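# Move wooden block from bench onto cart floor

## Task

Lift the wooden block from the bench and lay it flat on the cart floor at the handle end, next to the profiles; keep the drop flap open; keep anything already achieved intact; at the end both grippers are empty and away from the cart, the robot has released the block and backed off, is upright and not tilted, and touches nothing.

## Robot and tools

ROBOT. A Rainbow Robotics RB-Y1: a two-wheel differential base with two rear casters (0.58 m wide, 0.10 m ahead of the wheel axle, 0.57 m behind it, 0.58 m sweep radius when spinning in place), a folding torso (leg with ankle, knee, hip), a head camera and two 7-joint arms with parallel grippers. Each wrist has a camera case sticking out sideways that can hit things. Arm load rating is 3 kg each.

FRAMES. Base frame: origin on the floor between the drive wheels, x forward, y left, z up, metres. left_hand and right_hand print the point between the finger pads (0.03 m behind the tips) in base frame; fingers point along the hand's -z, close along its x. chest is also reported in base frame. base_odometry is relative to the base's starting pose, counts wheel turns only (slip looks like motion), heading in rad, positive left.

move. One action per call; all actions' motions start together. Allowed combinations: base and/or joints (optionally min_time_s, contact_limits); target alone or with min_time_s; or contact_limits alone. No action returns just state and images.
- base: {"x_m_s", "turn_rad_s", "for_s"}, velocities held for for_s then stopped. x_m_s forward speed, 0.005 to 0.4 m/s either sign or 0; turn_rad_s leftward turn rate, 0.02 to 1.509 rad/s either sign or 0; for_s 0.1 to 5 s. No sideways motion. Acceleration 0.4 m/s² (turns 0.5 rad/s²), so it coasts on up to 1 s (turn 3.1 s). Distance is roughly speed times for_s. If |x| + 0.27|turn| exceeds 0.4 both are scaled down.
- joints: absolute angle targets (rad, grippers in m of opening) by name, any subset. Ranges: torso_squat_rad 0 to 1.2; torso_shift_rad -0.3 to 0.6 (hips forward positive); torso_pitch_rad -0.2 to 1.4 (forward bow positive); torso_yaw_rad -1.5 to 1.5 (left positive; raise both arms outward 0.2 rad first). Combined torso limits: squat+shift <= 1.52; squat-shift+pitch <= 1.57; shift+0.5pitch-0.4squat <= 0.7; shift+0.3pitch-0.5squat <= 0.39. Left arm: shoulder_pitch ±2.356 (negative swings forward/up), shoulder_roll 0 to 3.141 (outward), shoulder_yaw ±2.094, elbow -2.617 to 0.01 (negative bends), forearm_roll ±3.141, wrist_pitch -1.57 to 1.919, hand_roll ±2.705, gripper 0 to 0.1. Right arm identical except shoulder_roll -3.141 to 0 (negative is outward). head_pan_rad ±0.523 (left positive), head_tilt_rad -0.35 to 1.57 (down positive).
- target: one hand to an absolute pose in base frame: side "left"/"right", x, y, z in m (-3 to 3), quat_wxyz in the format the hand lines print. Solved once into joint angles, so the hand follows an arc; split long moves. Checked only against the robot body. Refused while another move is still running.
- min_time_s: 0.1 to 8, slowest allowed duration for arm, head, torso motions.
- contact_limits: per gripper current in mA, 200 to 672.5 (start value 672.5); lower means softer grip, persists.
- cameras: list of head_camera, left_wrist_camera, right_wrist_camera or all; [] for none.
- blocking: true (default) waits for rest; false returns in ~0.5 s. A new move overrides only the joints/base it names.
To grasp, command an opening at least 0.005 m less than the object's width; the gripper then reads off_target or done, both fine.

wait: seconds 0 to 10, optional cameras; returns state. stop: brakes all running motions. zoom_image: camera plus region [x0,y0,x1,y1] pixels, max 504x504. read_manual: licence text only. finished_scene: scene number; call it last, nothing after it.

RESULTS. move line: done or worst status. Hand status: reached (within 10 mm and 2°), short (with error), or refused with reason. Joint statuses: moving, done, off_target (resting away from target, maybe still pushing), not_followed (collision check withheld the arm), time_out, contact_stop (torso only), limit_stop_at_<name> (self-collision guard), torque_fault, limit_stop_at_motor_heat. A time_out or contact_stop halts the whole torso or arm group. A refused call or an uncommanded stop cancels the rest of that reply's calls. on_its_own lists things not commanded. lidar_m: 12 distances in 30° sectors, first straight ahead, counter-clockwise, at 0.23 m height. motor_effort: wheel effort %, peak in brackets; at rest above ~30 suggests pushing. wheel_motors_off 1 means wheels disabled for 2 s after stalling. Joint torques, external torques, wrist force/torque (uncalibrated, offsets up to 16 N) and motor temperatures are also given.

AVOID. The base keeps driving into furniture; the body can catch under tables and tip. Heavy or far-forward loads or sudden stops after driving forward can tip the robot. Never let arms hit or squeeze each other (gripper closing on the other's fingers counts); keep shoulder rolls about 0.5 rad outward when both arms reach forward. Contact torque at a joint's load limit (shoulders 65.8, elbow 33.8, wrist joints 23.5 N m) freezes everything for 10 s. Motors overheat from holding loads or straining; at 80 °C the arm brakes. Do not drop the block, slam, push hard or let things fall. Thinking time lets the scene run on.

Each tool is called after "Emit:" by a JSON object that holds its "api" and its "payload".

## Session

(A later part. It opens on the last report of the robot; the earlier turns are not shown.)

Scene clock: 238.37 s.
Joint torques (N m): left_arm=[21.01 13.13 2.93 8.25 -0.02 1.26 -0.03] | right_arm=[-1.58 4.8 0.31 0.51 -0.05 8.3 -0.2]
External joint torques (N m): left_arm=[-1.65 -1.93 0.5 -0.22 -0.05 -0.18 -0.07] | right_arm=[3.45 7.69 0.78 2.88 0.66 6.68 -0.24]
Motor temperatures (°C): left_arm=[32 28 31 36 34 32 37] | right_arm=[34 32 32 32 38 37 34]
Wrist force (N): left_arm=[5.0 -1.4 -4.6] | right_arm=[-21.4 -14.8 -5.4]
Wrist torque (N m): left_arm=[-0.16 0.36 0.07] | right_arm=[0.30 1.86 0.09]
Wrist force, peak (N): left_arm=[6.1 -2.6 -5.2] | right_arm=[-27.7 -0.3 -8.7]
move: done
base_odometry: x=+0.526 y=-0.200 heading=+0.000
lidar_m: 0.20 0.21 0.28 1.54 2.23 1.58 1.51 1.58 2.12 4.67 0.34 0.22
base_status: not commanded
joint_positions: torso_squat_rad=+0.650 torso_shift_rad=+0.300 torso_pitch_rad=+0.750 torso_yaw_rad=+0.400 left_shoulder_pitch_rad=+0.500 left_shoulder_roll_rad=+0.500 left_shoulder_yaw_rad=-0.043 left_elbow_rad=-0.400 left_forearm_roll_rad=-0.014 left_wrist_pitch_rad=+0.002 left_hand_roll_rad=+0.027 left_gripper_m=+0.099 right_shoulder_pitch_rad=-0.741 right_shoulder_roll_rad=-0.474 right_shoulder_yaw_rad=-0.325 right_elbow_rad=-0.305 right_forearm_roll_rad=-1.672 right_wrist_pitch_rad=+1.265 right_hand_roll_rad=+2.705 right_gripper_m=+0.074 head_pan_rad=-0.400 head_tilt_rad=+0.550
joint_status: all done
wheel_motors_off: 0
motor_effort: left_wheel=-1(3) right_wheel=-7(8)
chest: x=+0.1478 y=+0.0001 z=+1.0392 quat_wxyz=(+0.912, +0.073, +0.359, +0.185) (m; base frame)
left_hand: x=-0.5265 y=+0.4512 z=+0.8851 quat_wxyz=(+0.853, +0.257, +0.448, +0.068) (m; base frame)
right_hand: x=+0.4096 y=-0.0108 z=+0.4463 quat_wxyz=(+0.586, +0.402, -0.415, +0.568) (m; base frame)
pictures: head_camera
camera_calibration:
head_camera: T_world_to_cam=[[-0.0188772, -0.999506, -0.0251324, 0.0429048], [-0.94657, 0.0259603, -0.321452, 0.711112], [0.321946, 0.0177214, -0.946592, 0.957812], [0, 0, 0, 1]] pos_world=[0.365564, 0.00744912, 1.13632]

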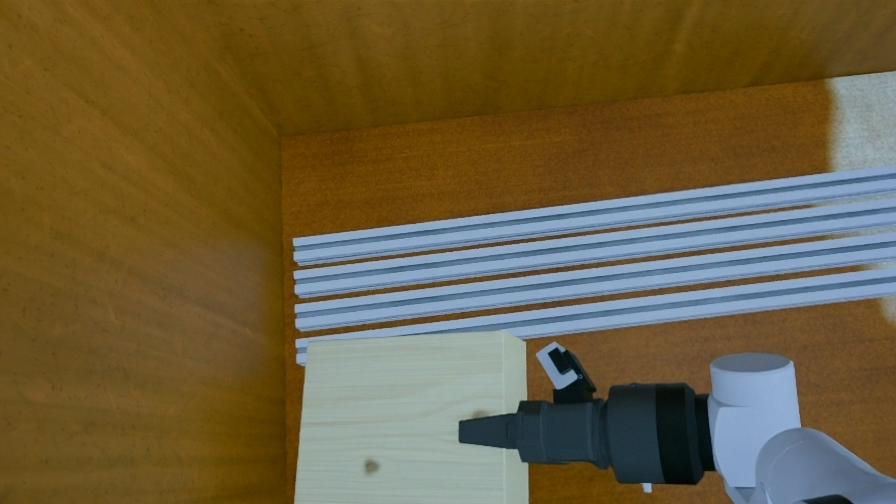

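Emit:
{"api": "move", "payload": {"joints": {"torso_squat_rad":0.55,"torso_shift_rad":0.3,"torso_pitch_rad":0.9,"torso_yaw_rad":0.5,"head_tilt_rad":0.45}, "min_time_s": 2, "cameras": ["head_camera"]}}

Emit:
{"api": "move", "payload": {"target": {"side":"right","x":0.435,"y":-0.005,"z":0.45,"quat_wxyz":[0.525,0.464,-0.425,0.573]}, "min_time_s": 2, "cameras": ["head_camera"]}}

Scene clock: 244.00 s.
Joint torques (N m): left_arm=[21.38 14.32 3.66 8.63 -0.05 1.36 0.1] | right_arm=[-8.55 26.7 3.31 0.19 -3.33 13.19 -2.31]
External joint torques (N m): left_arm=[-1.55 -1.96 1.04 -0.2 -0.09 -0.19 0.05] | right_arm=[-6 25.88 3.26 1.41 -2.84 11.43 -2.36]
Motor temperatures (°C): left_arm=[32 28 31 36 34 32 37] | right_arm=[34 32 32 31 37 38 34]
Wrist force (N): left_arm=[5.9 -1.6 -3.6] | right_arm=[-38.0 -13.0 18.2]
Wrist torque (N m): left_arm=[-0.13 0.45 0.03] | right_arm=[0.21 3.22 2.53]
Wrist force, peak (N): left_arm=[6.4 -1.8 -4.9] | right_arm=[-28.3 -33.9 45.2]
move: done
base_odometry: x=+0.526 y=-0.200 heading=+0.000
lidar_m: 0.14 0.15 0.19 1.54 2.22 1.59 1.52 1.58 2.10 4.67 0.27 0.17
base_status: not commanded
joint_positions: torso_squat_rad=+0.550 torso_shift_rad=+0.300 torso_pitch_rad=+0.900 torso_yaw_rad=+0.499 left_shoulder_pitch_rad=+0.500 left_shoulder_roll_rad=+0.500 left_shoulder_yaw_rad=-0.043 left_elbow_rad=-0.400 left_forearm_roll_rad=-0.014 left_wrist_pitch_rad=+0.002 left_hand_roll_rad=+0.027 left_gripper_m=+0.099 right_shoulder_pitch_rad=-0.739 right_shoulder_roll_rad=-0.479 right_shoulder_yaw_rad=-0.326 right_elbow_rad=-0.304 right_forearm_roll_rad=-1.671 right_wrist_pitch_rad=+1.263 right_hand_roll_rad=+2.706 right_gripper_m=+0.074 head_pan_rad=-0.400 head_tilt_rad=+0.450
joint_status: all done
wheel_motors_off: 0
motor_effort: left_wheel=-9(20) right_wheel=+3(9)
chest: x=+0.1910 y=+0.0001 z=+1.0428 quat_wxyz=(+0.872, +0.107, +0.422, +0.222) (m; base frame)
left_hand: x=-0.5253 y=+0.4104 z=+1.0250 quat_wxyz=(+0.805, +0.278, +0.516, +0.094) (m; base frame)
right_hand: x=+0.3602 y=+0.0453 z=+0.4174 quat_wxyz=(+0.582, +0.477, -0.375, +0.542) (m; base frame)
pictures: head_camera
camera_calibration:
head_camera: T_world_to_cam=[[0.0413705, -0.993932, -0.101915, 0.11214], [-0.961928, -0.012042, -0.273036, 0.712393], [0.270152, 0.109331, -0.95659, 0.948741], [0, 0, 0, 1]] pos_world=[0.424327, 0.0163113, 1.11349]

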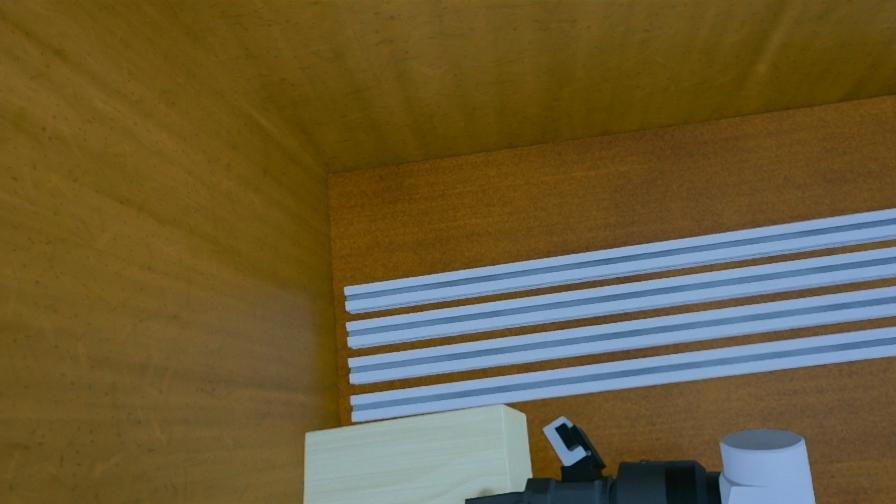

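Scene clock: 246.33 s.
Joint torques (N m): left_arm=[21.52 13.98 3.41 8.61 -0.01 1.35 0.04] | right_arm=[-6.57 -0.4 -2.9 -6.02 -4.36 8.42 -0.44]
External joint torques (N m): left_arm=[-1.4 -2.3 0.79 -0.22 -0.05 -0.2 -0.01] | right_arm=[-3.03 2.91 -2.29 -3.17 -3.49 6.78 -0.49]
Motor temperatures (°C): left_arm=[32 28 31 36 34 32 37] | right_arm=[34 32 32 31 37 38 34]
Wrist force (N): left_arm=[5.7 -1.3 -3.8] | right_arm=[-28.1 -0.4 -4.9]
Wrist torque (N m): left_arm=[-0.20 0.43 0.05] | right_arm=[-0.19 1.69 0.25]
Wrist force, peak (N): left_arm=[6.4 -2.6 -4.8] | right_arm=[-38.3 -12.8 17.8]
move: done
base_odometry: x=+0.526 y=-0.200 heading=+0.000
lidar_m: 0.15 0.15 0.19 1.54 2.24 1.59 1.52 1.59 2.13 4.65 0.27 0.17
base_status: not commanded
joint_positions: torso_squat_rad=+0.550 torso_shift_rad=+0.300 torso_pitch_rad=+0.901 torso_yaw_rad=+0.500 left_shoulder_pitch_rad=+0.500 left_shoulder_roll_rad=+0.500 left_shoulder_yaw_rad=-0.043 left_elbow_rad=-0.400 left_forearm_roll_rad=-0.014 left_wrist_pitch_rad=+0.002 left_hand_roll_rad=+0.027 left_gripper_m=+0.099 right_shoulder_pitch_rad=-0.726 right_shoulder_roll_rad=-0.620 right_shoulder_yaw_rad=-0.337 right_elbow_rad=-0.472 right_forearm_roll_rad=-1.684 right_wrist_pitch_rad=+1.429 right_hand_roll_rad=+2.644 right_gripper_m=+0.074 head_pan_rad=-0.400 head_tilt_rad=+0.450
joint_status: all done
wheel_motors_off: 0
motor_effort: left_wheel=-3(9) right_wheel=+1(4)
chest: x=+0.1911 y=+0.0001 z=+1.0428 quat_wxyz=(+0.872, +0.108, +0.422, +0.223) (m; base frame)
left_hand: x=-0.5255 y=+0.4102 z=+1.0252 quat_wxyz=(+0.805, +0.278, +0.516, +0.094) (m; base frame)
right_hand: x=+0.4344 y=-0.0053 z=+0.4491 quat_wxyz=(+0.525, +0.465, -0.425, +0.573) (m; base frame)
right_hand_status: reached (checked arc, planned for 2.0 s): 1 mm and 0.1 deg off.
pictures: head_camera
camera_calibration:
head_camera: T_world_to_cam=[[0.0417624, -0.993873, -0.10233, 0.112423], [-0.961967, -0.0123246, -0.272889, 0.712223], [0.269956, 0.109835, -0.956588, 0.948717], [0, 0, 0, 1]] pos_world=[0.424328, 0.0163093, 1.11339]

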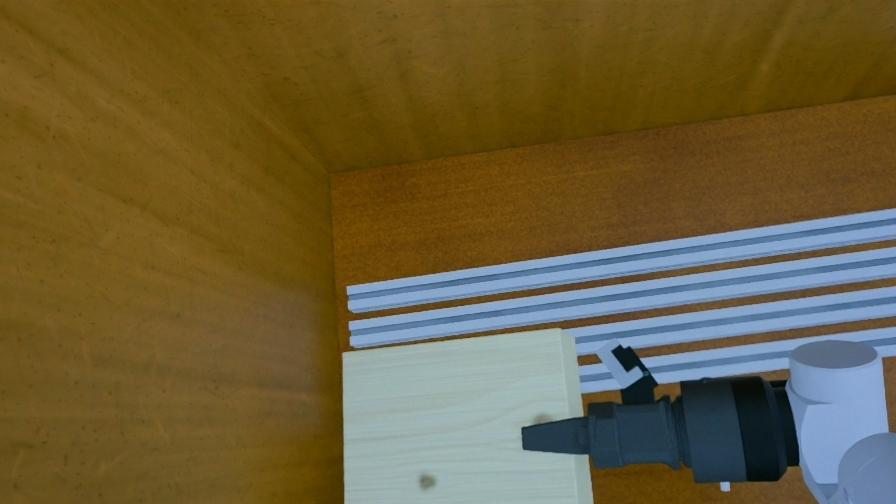

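Emit:
{"api": "move", "payload": {"base": {"x_m_s":-0.1,"for_s":0.7}, "cameras": []}}

Emit:
{"api": "move", "payload": {"target": {"side":"right","x":0.415,"y":-0.005,"z":0.45,"quat_wxyz":[0.517,0.471,-0.417,0.581]}, "min_time_s": 1, "cameras": ["head_camera"]}}

Scene clock: 253.33 s.
Joint torques (N m): left_arm=[21.34 13.83 3.31 8.73 -0.02 1.29 0.13] | right_arm=[-8.46 0.57 -2.85 -5.7 -4.29 7.91 -0.6]
External joint torques (N m): left_arm=[-1.58 -2.45 0.69 -0.09 -0.06 -0.26 0.08] | right_arm=[-4.93 3.89 -2.24 -2.85 -3.42 6.27 -0.65]
Motor temperatures (°C): left_arm=[32 28 31 36 34 32 37] | right_arm=[34 31 32 31 37 39 34]
Wrist force (N): left_arm=[6.2 -2.7 -3.6] | right_arm=[-27.9 0.2 -5.0]
Wrist torque (N m): left_arm=[0.03 0.53 0.06] | right_arm=[-0.31 1.74 0.27]
Wrist force, peak (N): left_arm=[6.5 -2.3 -4.8] | right_arm=[-29.5 -0.2 -4.9]
move: done
base_odometry: x=+0.456 y=-0.200 heading=-0.001
lidar_m: 0.21 0.22 0.27 3.89 2.12 1.52 1.44 1.49 2.01 4.99 0.38 0.24
base_status: done (sent for 0.7 of 0.7 s)
joint_positions: torso_squat_rad=+0.550 torso_shift_rad=+0.300 torso_pitch_rad=+0.901 torso_yaw_rad=+0.500 left_shoulder_pitch_rad=+0.500 left_shoulder_roll_rad=+0.500 left_shoulder_yaw_rad=-0.043 left_elbow_rad=-0.400 left_forearm_roll_rad=-0.014 left_wrist_pitch_rad=+0.002 left_hand_roll_rad=+0.027 left_gripper_m=+0.099 right_shoulder_pitch_rad=-0.725 right_shoulder_roll_rad=-0.620 right_shoulder_yaw_rad=-0.337 right_elbow_rad=-0.472 right_forearm_roll_rad=-1.684 right_wrist_pitch_rad=+1.429 right_hand_roll_rad=+2.644 right_gripper_m=+0.074 head_pan_rad=-0.400 head_tilt_rad=+0.450
joint_status: not commanded
wheel_motors_off: 0
motor_effort: left_wheel=-11(23) right_wheel=+10(29)
chest: x=+0.1911 y=+0.0001 z=+1.0427 quat_wxyz=(+0.872, +0.108, +0.422, +0.223) (m; base frame)
left_hand: x=-0.5255 y=+0.4102 z=+1.0253 quat_wxyz=(+0.805, +0.278, +0.516, +0.094) (m; base frame)
right_hand: x=+0.4343 y=-0.0055 z=+0.4490 quat_wxyz=(+0.525, +0.465, -0.424, +0.573) (m; base frame)
pictures: none
No camera images: "cameras" was empty.

Scene clock: 254.67 s.
Joint torques (N m): left_arm=[21.22 14.23 3.8 8.7 0.08 1.31 0] | right_arm=[-4.81 3.94 0.27 -4.84 -3.86 8.29 -0.62]
External joint torques (N m): left_arm=[-1.71 -2.06 1.17 -0.13 0.04 -0.24 -0.05] | right_arm=[-2.06 6.9 0.85 -1.96 -2.99 6.65 -0.67]
Motor temperatures (°C): left_arm=[32 28 31 36 34 32 37] | right_arm=[34 31 32 31 37 39 34]
Wrist force (N): left_arm=[5.9 -2.3 -3.3] | right_arm=[-27.6 -0.5 -4.3]
Wrist torque (N m): left_arm=[-0.02 0.49 0.02] | right_arm=[-0.27 1.75 0.24]
Wrist force, peak (N): left_arm=[6.2 -2.7 -4.2] | right_arm=[-23.2 -18.1 -6.2]
move: done
base_odometry: x=+0.456 y=-0.200 heading=-0.001
lidar_m: 0.20 0.21 0.26 3.88 2.11 1.51 1.44 1.50 2.01 5.01 0.38 0.23
base_status: not commanded
joint_positions: torso_squat_rad=+0.550 torso_shift_rad=+0.300 torso_pitch_rad=+0.901 torso_yaw_rad=+0.500 left_shoulder_pitch_rad=+0.500 left_shoulder_roll_rad=+0.500 left_shoulder_yaw_rad=-0.043 left_elbow_rad=-0.400 left_forearm_roll_rad=-0.014 left_wrist_pitch_rad=+0.002 left_hand_roll_rad=+0.027 left_gripper_m=+0.099 right_shoulder_pitch_rad=-0.678 right_shoulder_roll_rad=-0.603 right_shoulder_yaw_rad=-0.328 right_elbow_rad=-0.529 right_forearm_roll_rad=-1.676 right_wrist_pitch_rad=+1.436 right_hand_roll_rad=+2.639 right_gripper_m=+0.074 head_pan_rad=-0.400 head_tilt_rad=+0.450
joint_status: all done
wheel_motors_off: 0
motor_effort: left_wheel=-12(13) right_wheel=+7(12)
chest: x=+0.1910 y=+0.0001 z=+1.0428 quat_wxyz=(+0.872, +0.108, +0.422, +0.223) (m; base frame)
left_hand: x=-0.5255 y=+0.4102 z=+1.0253 quat_wxyz=(+0.805, +0.278, +0.516, +0.094) (m; base frame)
right_hand: x=+0.4155 y=-0.0059 z=+0.4493 quat_wxyz=(+0.515, +0.473, -0.418, +0.580) (m; base frame)
right_hand_status: reached (checked arc, planned for 1.0 s): 1 mm and 0.4 deg off.
pictures: head_camera
camera_calibration:
head_camera: T_world_to_cam=[[0.0417989, -0.993862, -0.102423, 0.112509], [-0.961966, -0.0123345, -0.272892, 0.712226], [0.269953, 0.109934, -0.956577, 0.948705], [0, 0, 0, 1]] pos_world=[0.424328, 0.016309, 1.11339]

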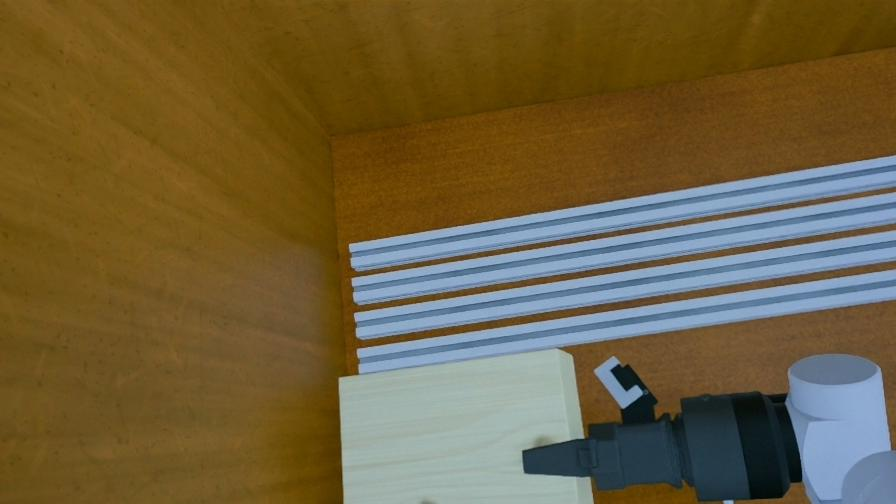

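Emit:
{"api": "move", "payload": {"target": {"side":"right","x":0.419,"y":0.018,"z":0.45,"quat_wxyz":[0.517,0.471,-0.417,0.581]}, "min_time_s": 1, "cameras": []}}

Emit:
{"api": "move", "payload": {"joints": {"torso_squat_rad":0.7,"torso_shift_rad":0.345}, "min_time_s": 2, "cameras": ["head_camera"]}}

Scene clock: 260.90 s.
Joint torques (N m): left_arm=[21.08 14.21 3.56 8.75 -0.11 1.32 0.02] | right_arm=[-9.08 4.79 0.66 -6.79 -4.36 7.82 -0.51]
External joint torques (N m): left_arm=[-1.84 -2.08 0.93 -0.07 -0.15 -0.23 -0.03] | right_arm=[-5.8 6.81 1.08 -3.51 -3.42 6.23 -0.56]
Motor temperatures (°C): left_arm=[32 28 31 36 34 32 37] | right_arm=[34 31 32 31 37 39 34]
Wrist force (N): left_arm=[5.6 -2.7 -3.4] | right_arm=[-28.1 0.0 -5.4]
Wrist torque (N m): left_arm=[0.01 0.42 0.04] | right_arm=[-0.20 1.69 0.25]
Wrist force, peak (N): left_arm=[6.6 -2.3 -4.1] | right_arm=[-28.8 -0.4 -5.0]
move: done
base_odometry: x=+0.456 y=-0.200 heading=-0.001
lidar_m: 0.20 0.21 0.25 3.90 2.14 1.51 1.44 1.50 2.02 4.99 0.38 0.23
base_status: not commanded
joint_positions: torso_squat_rad=+0.550 torso_shift_rad=+0.300 torso_pitch_rad=+0.901 torso_yaw_rad=+0.500 left_shoulder_pitch_rad=+0.500 left_shoulder_roll_rad=+0.500 left_shoulder_yaw_rad=-0.043 left_elbow_rad=-0.400 left_forearm_roll_rad=-0.014 left_wrist_pitch_rad=+0.002 left_hand_roll_rad=+0.027 left_gripper_m=+0.099 right_shoulder_pitch_rad=-0.682 right_shoulder_roll_rad=-0.565 right_shoulder_yaw_rad=-0.313 right_elbow_rad=-0.585 right_forearm_roll_rad=-1.657 right_wrist_pitch_rad=+1.383 right_hand_roll_rad=+2.592 right_gripper_m=+0.074 head_pan_rad=-0.400 head_tilt_rad=+0.450
joint_status: all done
wheel_motors_off: 0
motor_effort: left_wheel=-12(13) right_wheel=+9(10)
chest: x=+0.1910 y=+0.0001 z=+1.0428 quat_wxyz=(+0.872, +0.108, +0.422, +0.223) (m; base frame)
left_hand: x=-0.5255 y=+0.4102 z=+1.0253 quat_wxyz=(+0.805, +0.278, +0.516, +0.094) (m; base frame)
right_hand: x=+0.4186 y=+0.0166 z=+0.4490 quat_wxyz=(+0.518, +0.470, -0.416, +0.581) (m; base frame)
right_hand_status: reached (checked arc, planned for 1.0 s): 2 mm and 0.2 deg off.
pictures: none
No camera images: "cameras" was empty.

Scene clock: 263.20 s.
Joint torques (N m): left_arm=[21.32 14.28 3.59 8.79 0.02 1.32 0.11] | right_arm=[-9.12 5.04 0.71 -6.83 -4.35 8.02 -0.49]
External joint torques (N m): left_arm=[-1.61 -2 0.96 -0.04 -0.02 -0.23 0.06] | right_arm=[-5.85 7.06 1.13 -3.55 -3.41 6.43 -0.54]
Motor temperatures (°C): left_arm=[32 28 31 36 34 32 37] | right_arm=[34 31 32 31 37 39 34]
Wrist force (N): left_arm=[5.9 -1.9 -3.7] | right_arm=[-28.1 -0.3 -5.1]
Wrist torque (N m): left_arm=[-0.07 0.45 0.06] | right_arm=[-0.18 1.68 0.25]
Wrist force, peak (N): left_arm=[6.2 -2.8 -4.4] | right_arm=[-28.6 0.5 -4.9]
move: done
base_odometry: x=+0.456 y=-0.200 heading=-0.001
lidar_m: 0.20 0.19 0.26 3.87 2.12 1.52 1.44 1.52 2.02 5.00 0.38 0.21
base_status: not commanded
joint_positions: torso_squat_rad=+0.700 torso_shift_rad=+0.345 torso_pitch_rad=+0.901 torso_yaw_rad=+0.500 left_shoulder_pitch_rad=+0.500 left_shoulder_roll_rad=+0.500 left_shoulder_yaw_rad=-0.043 left_elbow_rad=-0.400 left_forearm_roll_rad=-0.014 left_wrist_pitch_rad=+0.002 left_hand_roll_rad=+0.027 left_gripper_m=+0.099 right_shoulder_pitch_rad=-0.682 right_shoulder_roll_rad=-0.565 right_shoulder_yaw_rad=-0.313 right_elbow_rad=-0.585 right_forearm_roll_rad=-1.657 right_wrist_pitch_rad=+1.383 right_hand_roll_rad=+2.592 right_gripper_m=+0.074 head_pan_rad=-0.400 head_tilt_rad=+0.450
joint_status: all done
wheel_motors_off: 0
motor_effort: left_wheel=-12(12) right_wheel=+10(12)
chest: x=+0.1957 y=+0.0001 z=+0.9765 quat_wxyz=(+0.872, +0.108, +0.422, +0.223) (m; base frame)
left_hand: x=-0.5208 y=+0.4102 z=+0.9590 quat_wxyz=(+0.805, +0.278, +0.516, +0.094) (m; base frame)
right_hand: x=+0.4233 y=+0.0166 z=+0.3827 quat_wxyz=(+0.518, +0.470, -0.416, +0.581) (m; base frame)
pictures: head_camera
camera_calibration:
head_camera: T_world_to_cam=[[0.0417903, -0.993862, -0.10243, 0.105544], [-0.961992, -0.012335, -0.272798, 0.698596], [0.26986, 0.109937, -0.956603, 0.884178], [0, 0, 0, 1]] pos_world=[0.429028, 0.016309, 1.04719]

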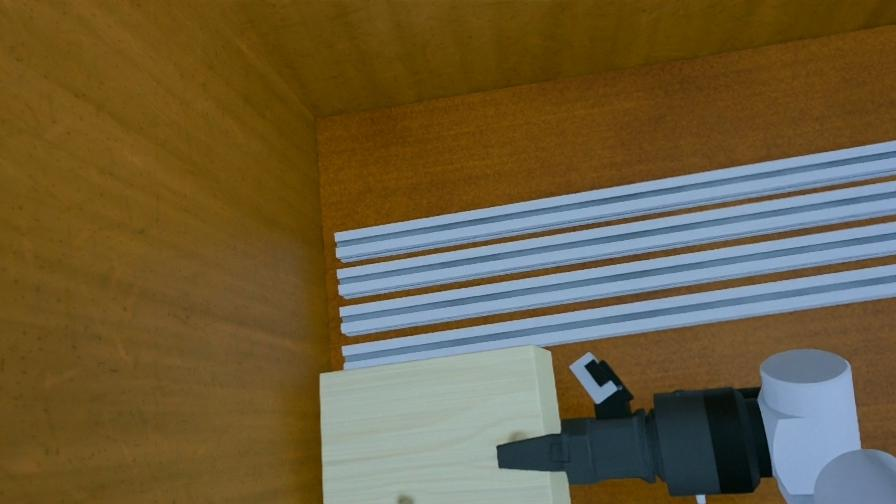

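Emit:
{"api": "move", "payload": {"joints": {"torso_squat_rad":0.75,"torso_shift_rad":0.36}, "min_time_s": 1.5, "cameras": []}}

Emit:
{"api": "move", "payload": {"target": {"side":"right","x":0.424,"y":0.018,"z":0.345,"quat_wxyz":[0.517,0.471,-0.417,0.581]}, "min_time_s": 1, "cameras": ["head_camera"]}}

Scene clock: 266.47 s.
Joint torques (N m): left_arm=[20.95 13.95 3.31 8.65 -0.1 1.43 0.05] | right_arm=[-4.25 4.41 0.36 -2.57 0.3 0.26 -0.98]
External joint torques (N m): left_arm=[-1.97 -2.34 0.68 -0.17 -0.14 -0.11 0] | right_arm=[-0.92 6.44 0.79 0.74 1.25 -1.33 -1.03]
Motor temperatures (°C): left_arm=[32 28 31 36 34 32 37] | right_arm=[34 31 32 31 37 39 34]
Wrist force (N): left_arm=[5.6 -2.7 -3.8] | right_arm=[-5.3 0.0 11.7]
Wrist torque (N m): left_arm=[0.01 0.47 0.03] | right_arm=[-0.65 -2.52 0.68]
Wrist force, peak (N): left_arm=[6.5 -2.7 -4.7] | right_arm=[-28.5 0.2 -5.4]
move: done
base_odometry: x=+0.456 y=-0.200 heading=-0.001
lidar_m: 0.20 0.20 0.27 3.88 2.13 1.53 1.44 1.49 2.01 5.00 0.36 0.22
base_status: not commanded
joint_positions: torso_squat_rad=+0.750 torso_shift_rad=+0.360 torso_pitch_rad=+0.900 torso_yaw_rad=+0.500 left_shoulder_pitch_rad=+0.500 left_shoulder_roll_rad=+0.500 left_shoulder_yaw_rad=-0.043 left_elbow_rad=-0.400 left_forearm_roll_rad=-0.014 left_wrist_pitch_rad=+0.002 left_hand_roll_rad=+0.027 left_gripper_m=+0.099 right_shoulder_pitch_rad=-0.683 right_shoulder_roll_rad=-0.565 right_shoulder_yaw_rad=-0.313 right_elbow_rad=-0.586 right_forearm_roll_rad=-1.659 right_wrist_pitch_rad=+1.385 right_hand_roll_rad=+2.593 right_gripper_m=+0.074 head_pan_rad=-0.400 head_tilt_rad=+0.450
joint_status: all done
wheel_motors_off: 0
motor_effort: left_wheel=-13(13) right_wheel=+11(12)
chest: x=+0.1947 y=+0.0001 z=+0.9523 quat_wxyz=(+0.873, +0.108, +0.421, +0.223) (m; base frame)
left_hand: x=-0.5217 y=+0.4102 z=+0.9342 quat_wxyz=(+0.805, +0.278, +0.516, +0.094) (m; base frame)
right_hand: x=+0.4236 y=+0.0172 z=+0.3596 quat_wxyz=(+0.517, +0.470, -0.417, +0.581) (m; base frame)
pictures: none
No camera images: "cameras" was empty.

Scene clock: 267.80 s.
Joint torques (N m): left_arm=[21.23 14.2 3.44 8.69 -0.13 1.31 0.07] | right_arm=[-2.7 -3.6 -0.71 0.01 2.61 -4.3 -0.06]
External joint torques (N m): left_arm=[-1.69 -2.09 0.81 -0.13 -0.17 -0.24 0.02] | right_arm=[1.6 -1.6 -0.39 2.28 3.36 -5.98 -0.1]
Motor temperatures (°C): left_arm=[32 28 31 36 34 32 37] | right_arm=[34 31 32 31 37 39 34]
Wrist force (N): left_arm=[6.2 -2.9 -3.5] | right_arm=[3.4 -0.2 8.4]
Wrist torque (N m): left_arm=[0.05 0.48 0.03] | right_arm=[-0.60 -4.61 -0.26]
Wrist force, peak (N): left_arm=[6.3 -2.9 -4.2] | right_arm=[9.0 1.7 22.8]
move: done
base_odometry: x=+0.456 y=-0.200 heading=-0.001
lidar_m: 0.20 0.21 0.25 3.89 2.11 1.52 1.44 1.49 2.01 4.99 0.37 0.23
base_status: not commanded
joint_positions: torso_squat_rad=+0.750 torso_shift_rad=+0.360 torso_pitch_rad=+0.900 torso_yaw_rad=+0.500 left_shoulder_pitch_rad=+0.500 left_shoulder_roll_rad=+0.500 left_shoulder_yaw_rad=-0.043 left_elbow_rad=-0.400 left_forearm_roll_rad=-0.014 left_wrist_pitch_rad=+0.002 left_hand_roll_rad=+0.027 left_gripper_m=+0.099 right_shoulder_pitch_rad=-0.793 right_shoulder_roll_rad=-0.574 right_shoulder_yaw_rad=-0.380 right_elbow_rad=-0.364 right_forearm_roll_rad=-1.579 right_wrist_pitch_rad=+1.383 right_hand_roll_rad=+2.705 right_gripper_m=+0.077 head_pan_rad=-0.400 head_tilt_rad=+0.450
joint_status: all done
wheel_motors_off: 0
motor_effort: left_wheel=-14(15) right_wheel=+14(15)
chest: x=+0.1947 y=+0.0000 z=+0.9523 quat_wxyz=(+0.873, +0.108, +0.421, +0.223) (m; base frame)
left_hand: x=-0.5218 y=+0.4102 z=+0.9341 quat_wxyz=(+0.805, +0.278, +0.516, +0.094) (m; base frame)
right_hand: x=+0.4241 y=+0.0185 z=+0.3462 quat_wxyz=(+0.525, +0.463, -0.410, +0.585) (m; base frame)
right_hand_status: reached (checked arc, as near as the solve gets, planned for 1.0 s): 1 mm and 1.6 deg off.
pictures: head_camera
camera_calibration:
head_camera: T_world_to_cam=[[0.0418002, -0.993863, -0.102412, 0.103009], [-0.961683, -0.012224, -0.27389, 0.69197], [0.270958, 0.109936, -0.956293, 0.860737], [0, 0, 0, 1]] pos_world=[0.427927, 0.0162094, 1.02319]

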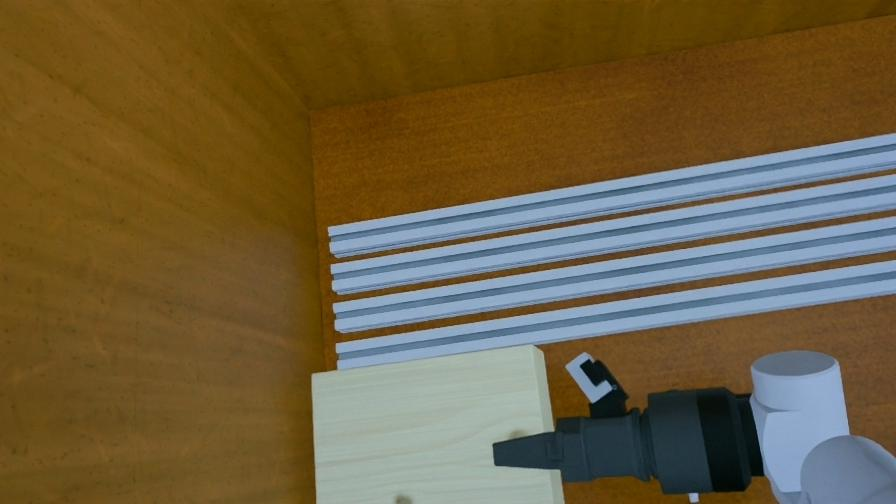

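Emit:
{"api": "move", "payload": {"joints": {"right_gripper_m":0.087}, "cameras": ["head_camera"]}}

Emit:
{"api": "move", "payload": {"joints": {"right_gripper_m":0.1}, "cameras": ["head_camera","right_wrist_camera"]}}

Scene clock: 273.63 s.
Joint torques (N m): left_arm=[21.15 14.09 3.41 8.69 -0.1 1.24 0.02] | right_arm=[-4.03 -1.9 -0.67 -2.06 -1.2 3.57 -0.04]
External joint torques (N m): left_arm=[-1.77 -2.2 0.78 -0.13 -0.14 -0.31 -0.03] | right_arm=[0.24 0.1 -0.34 0.19 -0.45 1.9 -0.09]
Motor temperatures (°C): left_arm=[32 29 31 36 34 32 37] | right_arm=[34 31 32 31 36 39 34]
Wrist force (N): left_arm=[6.0 -1.9 -3.6] | right_arm=[-16.1 -0.2 -4.1]
Wrist torque (N m): left_arm=[-0.14 0.46 0.03] | right_arm=[-0.23 -0.56 -0.02]
Wrist force, peak (N): left_arm=[6.2 -2.8 -3.8] | right_arm=[-17.5 -0.6 -2.0]
move: done
base_odometry: x=+0.456 y=-0.200 heading=-0.001
lidar_m: 0.20 0.20 0.25 3.88 2.13 1.52 1.44 1.50 2.01 4.99 0.38 0.23
base_status: not commanded
joint_positions: torso_squat_rad=+0.750 torso_shift_rad=+0.360 torso_pitch_rad=+0.900 torso_yaw_rad=+0.500 left_shoulder_pitch_rad=+0.500 left_shoulder_roll_rad=+0.500 left_shoulder_yaw_rad=-0.043 left_elbow_rad=-0.400 left_forearm_roll_rad=-0.014 left_wrist_pitch_rad=+0.002 left_hand_roll_rad=+0.027 left_gripper_m=+0.099 right_shoulder_pitch_rad=-0.792 right_shoulder_roll_rad=-0.575 right_shoulder_yaw_rad=-0.380 right_elbow_rad=-0.364 right_forearm_roll_rad=-1.578 right_wrist_pitch_rad=+1.381 right_hand_roll_rad=+2.705 right_gripper_m=+0.087 head_pan_rad=-0.400 head_tilt_rad=+0.450
joint_status: all done
wheel_motors_off: 0
motor_effort: left_wheel=-13(14) right_wheel=+12(14)
chest: x=+0.1949 y=+0.0000 z=+0.9521 quat_wxyz=(+0.872, +0.108, +0.422, +0.223) (m; base frame)
left_hand: x=-0.5216 y=+0.4102 z=+0.9344 quat_wxyz=(+0.805, +0.278, +0.516, +0.094) (m; base frame)
right_hand: x=+0.4238 y=+0.0181 z=+0.3452 quat_wxyz=(+0.525, +0.462, -0.409, +0.586) (m; base frame)
pictures: head_camera
camera_calibration:
head_camera: T_world_to_cam=[[0.041745, -0.993864, -0.10243, 0.103112], [-0.961857, -0.0122357, -0.27328, 0.691532], [0.270349, 0.109931, -0.956466, 0.860824], [0, 0, 0, 1]] pos_world=[0.428128, 0.0163093, 1.02289]

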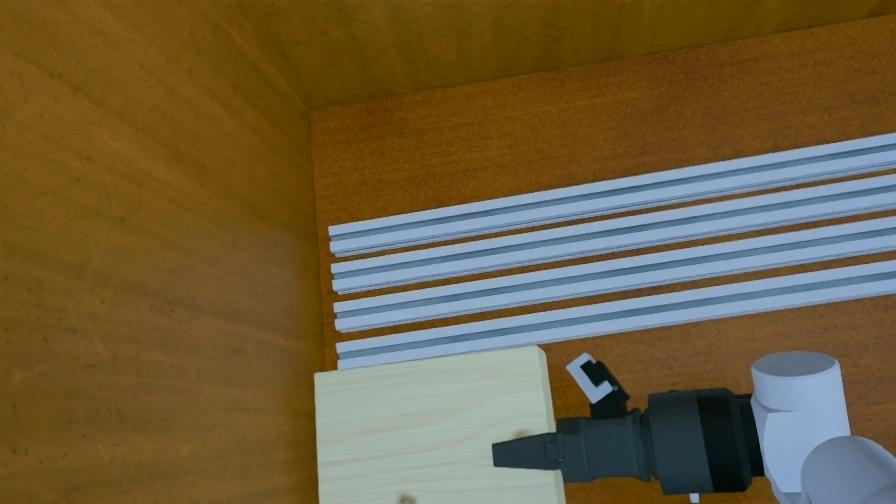

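Scene clock: 274.23 s.
Joint torques (N m): left_arm=[21.33 14.26 3.65 8.56 -0.01 1.35 0] | right_arm=[-4.11 -1.62 -0.48 -2.06 -1.21 3.6 -0.03]
External joint torques (N m): left_arm=[-1.6 -2.03 1.02 -0.27 -0.04 -0.2 -0.05] | right_arm=[0.16 0.38 -0.15 0.19 -0.46 1.91 -0.08]
Motor temperatures (°C): left_arm=[32 29 31 36 34 32 37] | right_arm=[34 31 32 31 36 38 34]
Wrist force (N): left_arm=[5.2 -1.8 -4.0] | right_arm=[-15.6 0.8 -6.8]
Wrist torque (N m): left_arm=[-0.11 0.38 0.06] | right_arm=[-0.26 -0.66 -0.02]
Wrist force, peak (N): left_arm=[6.6 -2.5 -4.0] | right_arm=[-16.9 0.6 -7.8]
move: done
base_odometry: x=+0.456 y=-0.200 heading=-0.001
lidar_m: 0.19 0.20 0.27 3.89 2.12 1.52 1.44 1.51 2.02 4.99 0.37 0.22
base_status: not commanded
joint_positions: torso_squat_rad=+0.750 torso_shift_rad=+0.360 torso_pitch_rad=+0.900 torso_yaw_rad=+0.500 left_shoulder_pitch_rad=+0.500 left_shoulder_roll_rad=+0.500 left_shoulder_yaw_rad=-0.043 left_elbow_rad=-0.400 left_forearm_roll_rad=-0.014 left_wrist_pitch_rad=+0.002 left_hand_roll_rad=+0.027 left_gripper_m=+0.099 right_shoulder_pitch_rad=-0.792 right_shoulder_roll_rad=-0.575 right_shoulder_yaw_rad=-0.380 right_elbow_rad=-0.364 right_forearm_roll_rad=-1.578 right_wrist_pitch_rad=+1.381 right_hand_roll_rad=+2.705 right_gripper_m=+0.099 head_pan_rad=-0.400 head_tilt_rad=+0.450
joint_status: all done
wheel_motors_off: 0
motor_effort: left_wheel=-12(13) right_wheel=+11(13)
chest: x=+0.1949 y=+0.0000 z=+0.9521 quat_wxyz=(+0.872, +0.108, +0.422, +0.223) (m; base frame)
left_hand: x=-0.5216 y=+0.4101 z=+0.9344 quat_wxyz=(+0.805, +0.278, +0.516, +0.094) (m; base frame)
right_hand: x=+0.4238 y=+0.0181 z=+0.3452 quat_wxyz=(+0.525, +0.462, -0.409, +0.586) (m; base frame)
pictures: head_camera, right_wrist_camera
camera_calibration:
head_camera: T_world_to_cam=[[0.0418661, -0.993852, -0.1025, 0.103131], [-0.961852, -0.0123323, -0.273292, 0.691545], [0.270348, 0.110032, -0.956454, 0.860811], [0, 0, 0, 1]] pos_world=[0.428128, 0.0163088, 1.02289]
right_wrist_camera: T_world_to_cam=[[0.0468414, -0.208042, -0.976998, 0.319973], [-0.798775, -0.595097, 0.0884232, 0.345829], [-0.599804, 0.776259, -0.194054, 0.379251], [0, 0, 0, 1]] pos_world=[0.488728, -0.0220268, 0.355629]

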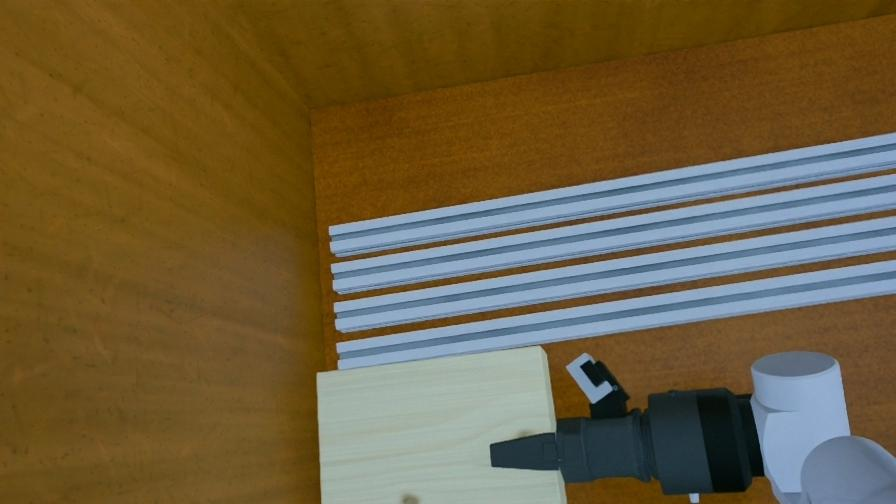

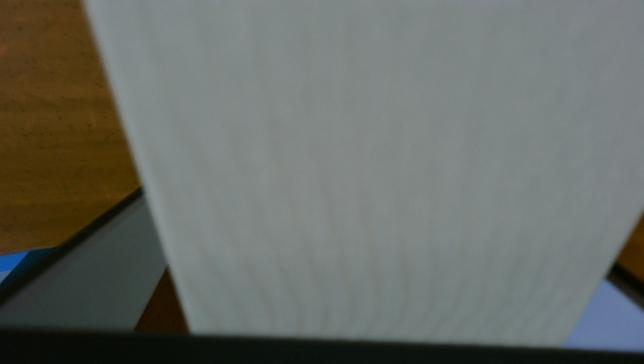

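Emit:
{"api": "move", "payload": {"target": {"side":"right","x":0.434,"y":-0.045,"z":0.345,"quat_wxyz":[0.525,0.462,-0.409,0.586]}, "min_time_s": 3, "cameras": ["head_camera","right_wrist_camera"]}}

Scene clock: 278.93 s.
Joint torques (N m): left_arm=[21.53 14 3.63 8.61 0 1.36 0.07] | right_arm=[-1.7 -7.12 -3.1 -1.73 -1.25 4.07 -0.11]
External joint torques (N m): left_arm=[-1.39 -2.29 1.01 -0.22 -0.04 -0.19 0.02] | right_arm=[1.29 -2.32 -2.42 0.42 -0.51 2.4 -0.16]
Motor temperatures (°C): left_arm=[32 29 31 36 34 32 37] | right_arm=[34 31 32 31 36 38 34]
Wrist force (N): left_arm=[6.3 -1.8 -4.3] | right_arm=[-16.1 0.3 -6.9]
Wrist torque (N m): left_arm=[-0.11 0.53 0.06] | right_arm=[-0.22 -0.44 -0.03]
Wrist force, peak (N): left_arm=[6.5 -2.9 -4.0] | right_arm=[-16.1 1.1 -8.5]
move: done
base_odometry: x=+0.456 y=-0.200 heading=-0.001
lidar_m: 0.20 0.21 0.25 3.89 2.14 1.53 1.44 1.49 2.01 5.01 0.37 0.23
base_status: not commanded
joint_positions: torso_squat_rad=+0.750 torso_shift_rad=+0.360 torso_pitch_rad=+0.900 torso_yaw_rad=+0.500 left_shoulder_pitch_rad=+0.500 left_shoulder_roll_rad=+0.500 left_shoulder_yaw_rad=-0.043 left_elbow_rad=-0.400 left_forearm_roll_rad=-0.014 left_wrist_pitch_rad=+0.002 left_hand_roll_rad=+0.027 left_gripper_m=+0.099 right_shoulder_pitch_rad=-0.744 right_shoulder_roll_rad=-0.676 right_shoulder_yaw_rad=-0.431 right_elbow_rad=-0.360 right_forearm_roll_rad=-1.573 right_wrist_pitch_rad=+1.469 right_hand_roll_rad=+2.705 right_gripper_m=+0.099 head_pan_rad=-0.400 head_tilt_rad=+0.450
joint_status: all done
wheel_motors_off: 0
motor_effort: left_wheel=-12(13) right_wheel=+10(13)
chest: x=+0.1949 y=+0.0000 z=+0.9521 quat_wxyz=(+0.872, +0.108, +0.422, +0.223) (m; base frame)
left_hand: x=-0.5216 y=+0.4101 z=+0.9344 quat_wxyz=(+0.805, +0.278, +0.516, +0.094) (m; base frame)
right_hand: x=+0.4337 y=-0.0445 z=+0.3455 quat_wxyz=(+0.534, +0.453, -0.402, +0.591) (m; base frame)
right_hand_status: reached (checked arc, as near as the solve gets, planned for 3.0 s): 1 mm and 1.8 deg off.
pictures: head_camera, right_wrist_camera
camera_calibration:
head_camera: T_world_to_cam=[[0.0418548, -0.993852, -0.102503, 0.103139], [-0.961852, -0.0123207, -0.273291, 0.691544], [0.270348, 0.110031, -0.956454, 0.860812], [0, 0, 0, 1]] pos_world=[0.428128, 0.0163088, 1.02289]
right_wrist_camera: T_world_to_cam=[[0.0465919, -0.238315, -0.97007, 0.303152], [-0.801495, -0.588516, 0.106084, 0.311922], [-0.596183, 0.772564, -0.218429, 0.440581], [0, 0, 0, 1]] pos_world=[0.498546, -0.0845601, 0.357224]

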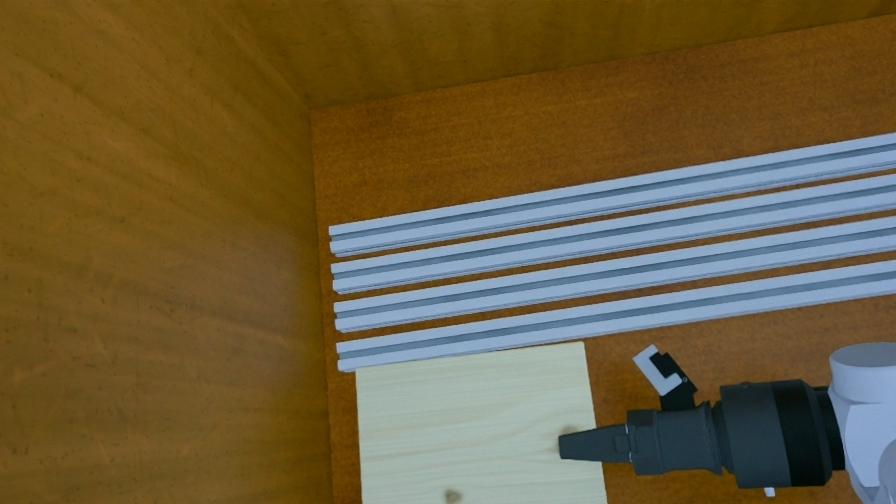

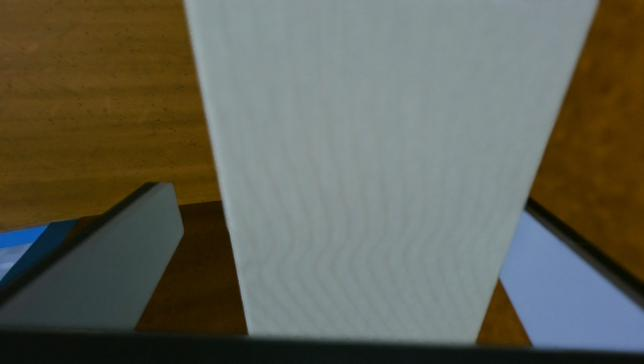

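Emit:
{"api": "move", "payload": {"target": {"side":"right","x":0.445,"y":-0.11,"z":0.345,"quat_wxyz":[0.534,0.453,-0.402,0.591]}, "min_time_s": 2, "cameras": ["head_camera","right_wrist_camera"]}}

Scene clock: 282.60 s.
Joint torques (N m): left_arm=[21.21 14.06 3.05 8.77 -0.01 1.32 0.02] | right_arm=[0.03 -9.08 -3.11 -1.29 -0.53 2.05 -0.18]
External joint torques (N m): left_arm=[-1.71 -2.23 0.42 -0.06 -0.05 -0.23 -0.03] | right_arm=[1.74 -1.49 -2.09 0.75 0.17 0.42 -0.23]
Motor temperatures (°C): left_arm=[32 29 31 36 34 32 37] | right_arm=[34 30 32 31 36 38 34]
Wrist force (N): left_arm=[5.9 -2.0 -3.5] | right_arm=[-5.8 0.8 -1.3]
Wrist torque (N m): left_arm=[-0.07 0.51 0.05] | right_arm=[-0.16 -0.26 -0.11]
Wrist force, peak (N): left_arm=[6.5 -2.7 -4.3] | right_arm=[-16.6 0.9 -7.2]
move: short
base_odometry: x=+0.456 y=-0.200 heading=-0.001
lidar_m: 0.20 0.21 0.26 3.88 2.13 1.51 1.44 1.49 2.00 4.99 0.38 0.23
base_status: not commanded
joint_positions: torso_squat_rad=+0.750 torso_shift_rad=+0.360 torso_pitch_rad=+0.900 torso_yaw_rad=+0.500 left_shoulder_pitch_rad=+0.500 left_shoulder_roll_rad=+0.500 left_shoulder_yaw_rad=-0.043 left_elbow_rad=-0.400 left_forearm_roll_rad=-0.014 left_wrist_pitch_rad=+0.002 left_hand_roll_rad=+0.027 left_gripper_m=+0.099 right_shoulder_pitch_rad=-0.696 right_shoulder_roll_rad=-0.782 right_shoulder_yaw_rad=-0.476 right_elbow_rad=-0.345 right_forearm_roll_rad=-1.573 right_wrist_pitch_rad=+1.522 right_hand_roll_rad=+2.705 right_gripper_m=+0.099 head_pan_rad=-0.400 head_tilt_rad=+0.450
joint_status: all done
wheel_motors_off: 0
motor_effort: left_wheel=-12(13) right_wheel=+13(13)
chest: x=+0.1949 y=+0.0000 z=+0.9521 quat_wxyz=(+0.872, +0.108, +0.422, +0.223) (m; base frame)
left_hand: x=-0.5217 y=+0.4101 z=+0.9344 quat_wxyz=(+0.805, +0.278, +0.516, +0.094) (m; base frame)
right_hand: x=+0.4449 y=-0.1095 z=+0.3457 quat_wxyz=(+0.552, +0.432, -0.386, +0.600) (m; base frame)
right_hand_status: short (checked arc, as near as the solve gets, planned for 2.0 s): 1 mm and 3.8 deg off. The place is met; only the turn is off.
pictures: head_camera, right_wrist_camera
camera_calibration:
head_camera: T_world_to_cam=[[0.0418661, -0.993852, -0.1025, 0.103131], [-0.961852, -0.0123323, -0.273292, 0.691545], [0.270348, 0.110032, -0.956454, 0.860811], [0, 0, 0, 1]] pos_world=[0.428128, 0.0163088, 1.02289]
right_wrist_camera: T_world_to_cam=[[0.0454091, -0.300754, -0.95262, 0.274937], [-0.81014, -0.56902, 0.141029, 0.276423], [-0.584475, 0.765351, -0.269492, 0.509086], [0, 0, 0, 1]] pos_world=[0.509004, -0.149651, 0.360121]

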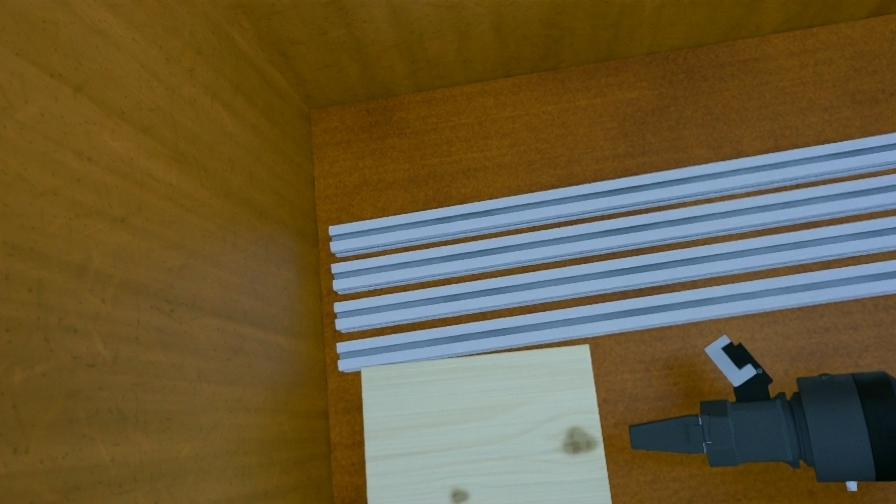

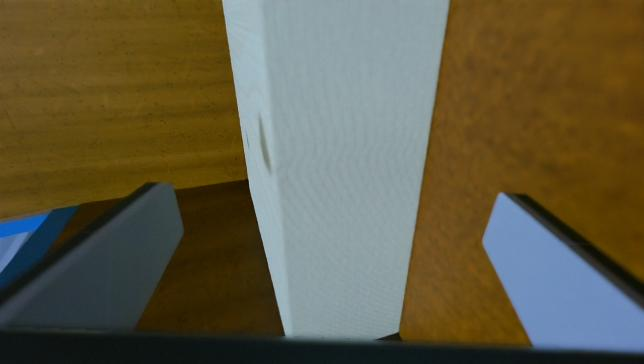

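Emit:
{"api": "move", "payload": {"joints": {"torso_squat_rad":0.5,"torso_shift_rad":0.28}, "min_time_s": 2, "cameras": []}}

Emit:
{"api": "move", "payload": {"joints": {"torso_squat_rad":0.3,"torso_shift_rad":0.22,"torso_pitch_rad":0.65}, "min_time_s": 2.5, "cameras": ["head_camera"]}}

Scene clock: 287.03 s.
Joint torques (N m): left_arm=[21.3 14.02 3.31 8.69 0 1.31 0.03] | right_arm=[-0.52 -9.27 -3.36 -1.38 -0.61 1.71 -0.25]
External joint torques (N m): left_arm=[-1.62 -2.27 0.68 -0.13 -0.04 -0.24 -0.02] | right_arm=[1.19 -1.67 -2.34 0.66 0.1 0.08 -0.3]
Motor temperatures (°C): left_arm=[32 29 31 36 34 32 37] | right_arm=[34 30 32 31 36 38 34]
Wrist force (N): left_arm=[6.2 -1.9 -4.0] | right_arm=[-6.6 1.1 -0.9]
Wrist torque (N m): left_arm=[-0.07 0.48 0.03] | right_arm=[-0.19 -0.34 -0.10]
Wrist force, peak (N): left_arm=[6.4 -2.6 -4.4] | right_arm=[-7.0 1.3 -1.6]
move: done
base_odometry: x=+0.456 y=-0.200 heading=-0.001
lidar_m: 0.19 0.20 0.27 3.87 2.14 1.51 1.44 1.51 2.02 5.00 0.37 0.23
base_status: not commanded
joint_positions: torso_squat_rad=+0.500 torso_shift_rad=+0.280 torso_pitch_rad=+0.900 torso_yaw_rad=+0.500 left_shoulder_pitch_rad=+0.500 left_shoulder_roll_rad=+0.500 left_shoulder_yaw_rad=-0.043 left_elbow_rad=-0.400 left_forearm_roll_rad=-0.014 left_wrist_pitch_rad=+0.002 left_hand_roll_rad=+0.027 left_gripper_m=+0.099 right_shoulder_pitch_rad=-0.696 right_shoulder_roll_rad=-0.782 right_shoulder_yaw_rad=-0.476 right_elbow_rad=-0.345 right_forearm_roll_rad=-1.573 right_wrist_pitch_rad=+1.522 right_hand_roll_rad=+2.705 right_gripper_m=+0.099 head_pan_rad=-0.400 head_tilt_rad=+0.450
joint_status: all done
wheel_motors_off: 0
motor_effort: left_wheel=-11(13) right_wheel=+12(14)
chest: x=+0.1842 y=+0.0000 z=+1.0632 quat_wxyz=(+0.872, +0.108, +0.421, +0.223) (m; base frame)
left_hand: x=-0.5323 y=+0.4101 z=+1.0454 quat_wxyz=(+0.805, +0.278, +0.516, +0.094) (m; base frame)
right_hand: x=+0.4342 y=-0.1095 z=+0.4567 quat_wxyz=(+0.552, +0.432, -0.386, +0.600) (m; base frame)
pictures: none
No camera images: "cameras" was empty.

Scene clock: 289.83 s.
Joint torques (N m): left_arm=[19.08 14.53 3.39 7.39 0.06 1.05 -0.01] | right_arm=[-5.31 -11.77 -3.46 -3.56 -1.08 1.67 -0.1]
External joint torques (N m): left_arm=[-1.45 -2.21 0.68 -0.22 0.01 -0.2 -0.05] | right_arm=[1.42 -0.74 -1.96 0.44 0.02 0.29 -0.15]
Motor temperatures (°C): left_arm=[32 29 31 36 34 32 37] | right_arm=[34 30 32 31 36 38 34]
Wrist force (N): left_arm=[4.9 -2.3 -5.4] | right_arm=[-6.1 2.4 -1.6]
Wrist torque (N m): left_arm=[-0.06 0.39 0.03] | right_arm=[-0.24 -0.30 -0.10]
Wrist force, peak (N): left_arm=[6.1 -3.0 -4.4] | right_arm=[-7.2 1.4 -1.2]
move: done
base_odometry: x=+0.456 y=-0.200 heading=-0.001
lidar_m: 0.20 0.21 0.25 3.88 2.14 1.51 1.44 1.51 2.01 5.00 0.37 0.24
base_status: not commanded
joint_positions: torso_squat_rad=+0.300 torso_shift_rad=+0.220 torso_pitch_rad=+0.650 torso_yaw_rad=+0.500 left_shoulder_pitch_rad=+0.500 left_shoulder_roll_rad=+0.500 left_shoulder_yaw_rad=-0.043 left_elbow_rad=-0.400 left_forearm_roll_rad=-0.014 left_wrist_pitch_rad=+0.002 left_hand_roll_rad=+0.027 left_gripper_m=+0.099 right_shoulder_pitch_rad=-0.696 right_shoulder_roll_rad=-0.782 right_shoulder_yaw_rad=-0.476 right_elbow_rad=-0.345 right_forearm_roll_rad=-1.573 right_wrist_pitch_rad=+1.522 right_hand_roll_rad=+2.705 right_gripper_m=+0.099 head_pan_rad=-0.400 head_tilt_rad=+0.450
joint_status: all done
wheel_motors_off: 0
motor_effort: left_wheel=-11(13) right_wheel=+12(13)
chest: x=+0.1052 y=+0.0000 z=+1.1794 quat_wxyz=(+0.918, +0.079, +0.309, +0.234) (m; base frame)
left_hand: x=-0.5846 y=+0.4101 z=+0.9849 quat_wxyz=(+0.863, +0.264, +0.412, +0.128) (m; base frame)
right_hand: x=+0.4976 y=-0.1096 z=+0.6537 quat_wxyz=(+0.499, +0.353, -0.452, +0.649) (m; base frame)
pictures: head_camera
camera_calibration:
head_camera: T_world_to_cam=[[0.0659221, -0.993852, -0.0889483, 0.111663], [-0.86429, -0.0123246, -0.502842, 0.927941], [0.498655, 0.110026, -0.859789, 0.964359], [0, 0, 0, 1]] pos_world=[0.313766, 0.0163088, 1.30569]

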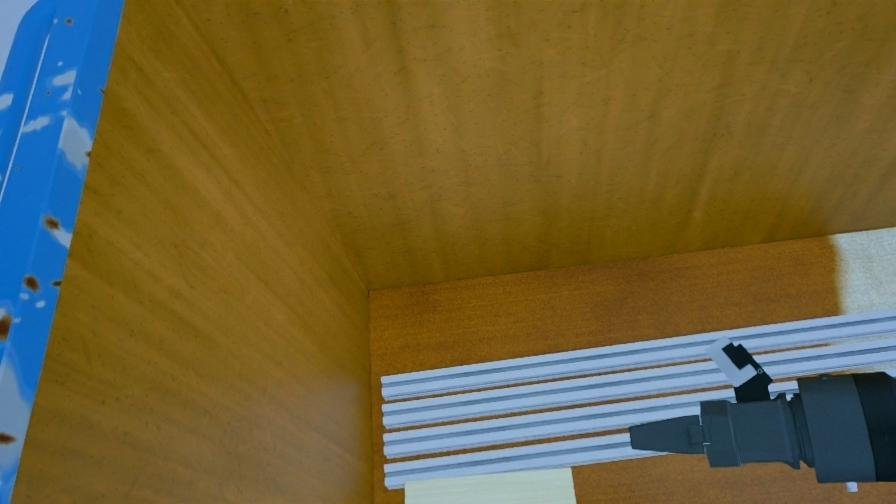

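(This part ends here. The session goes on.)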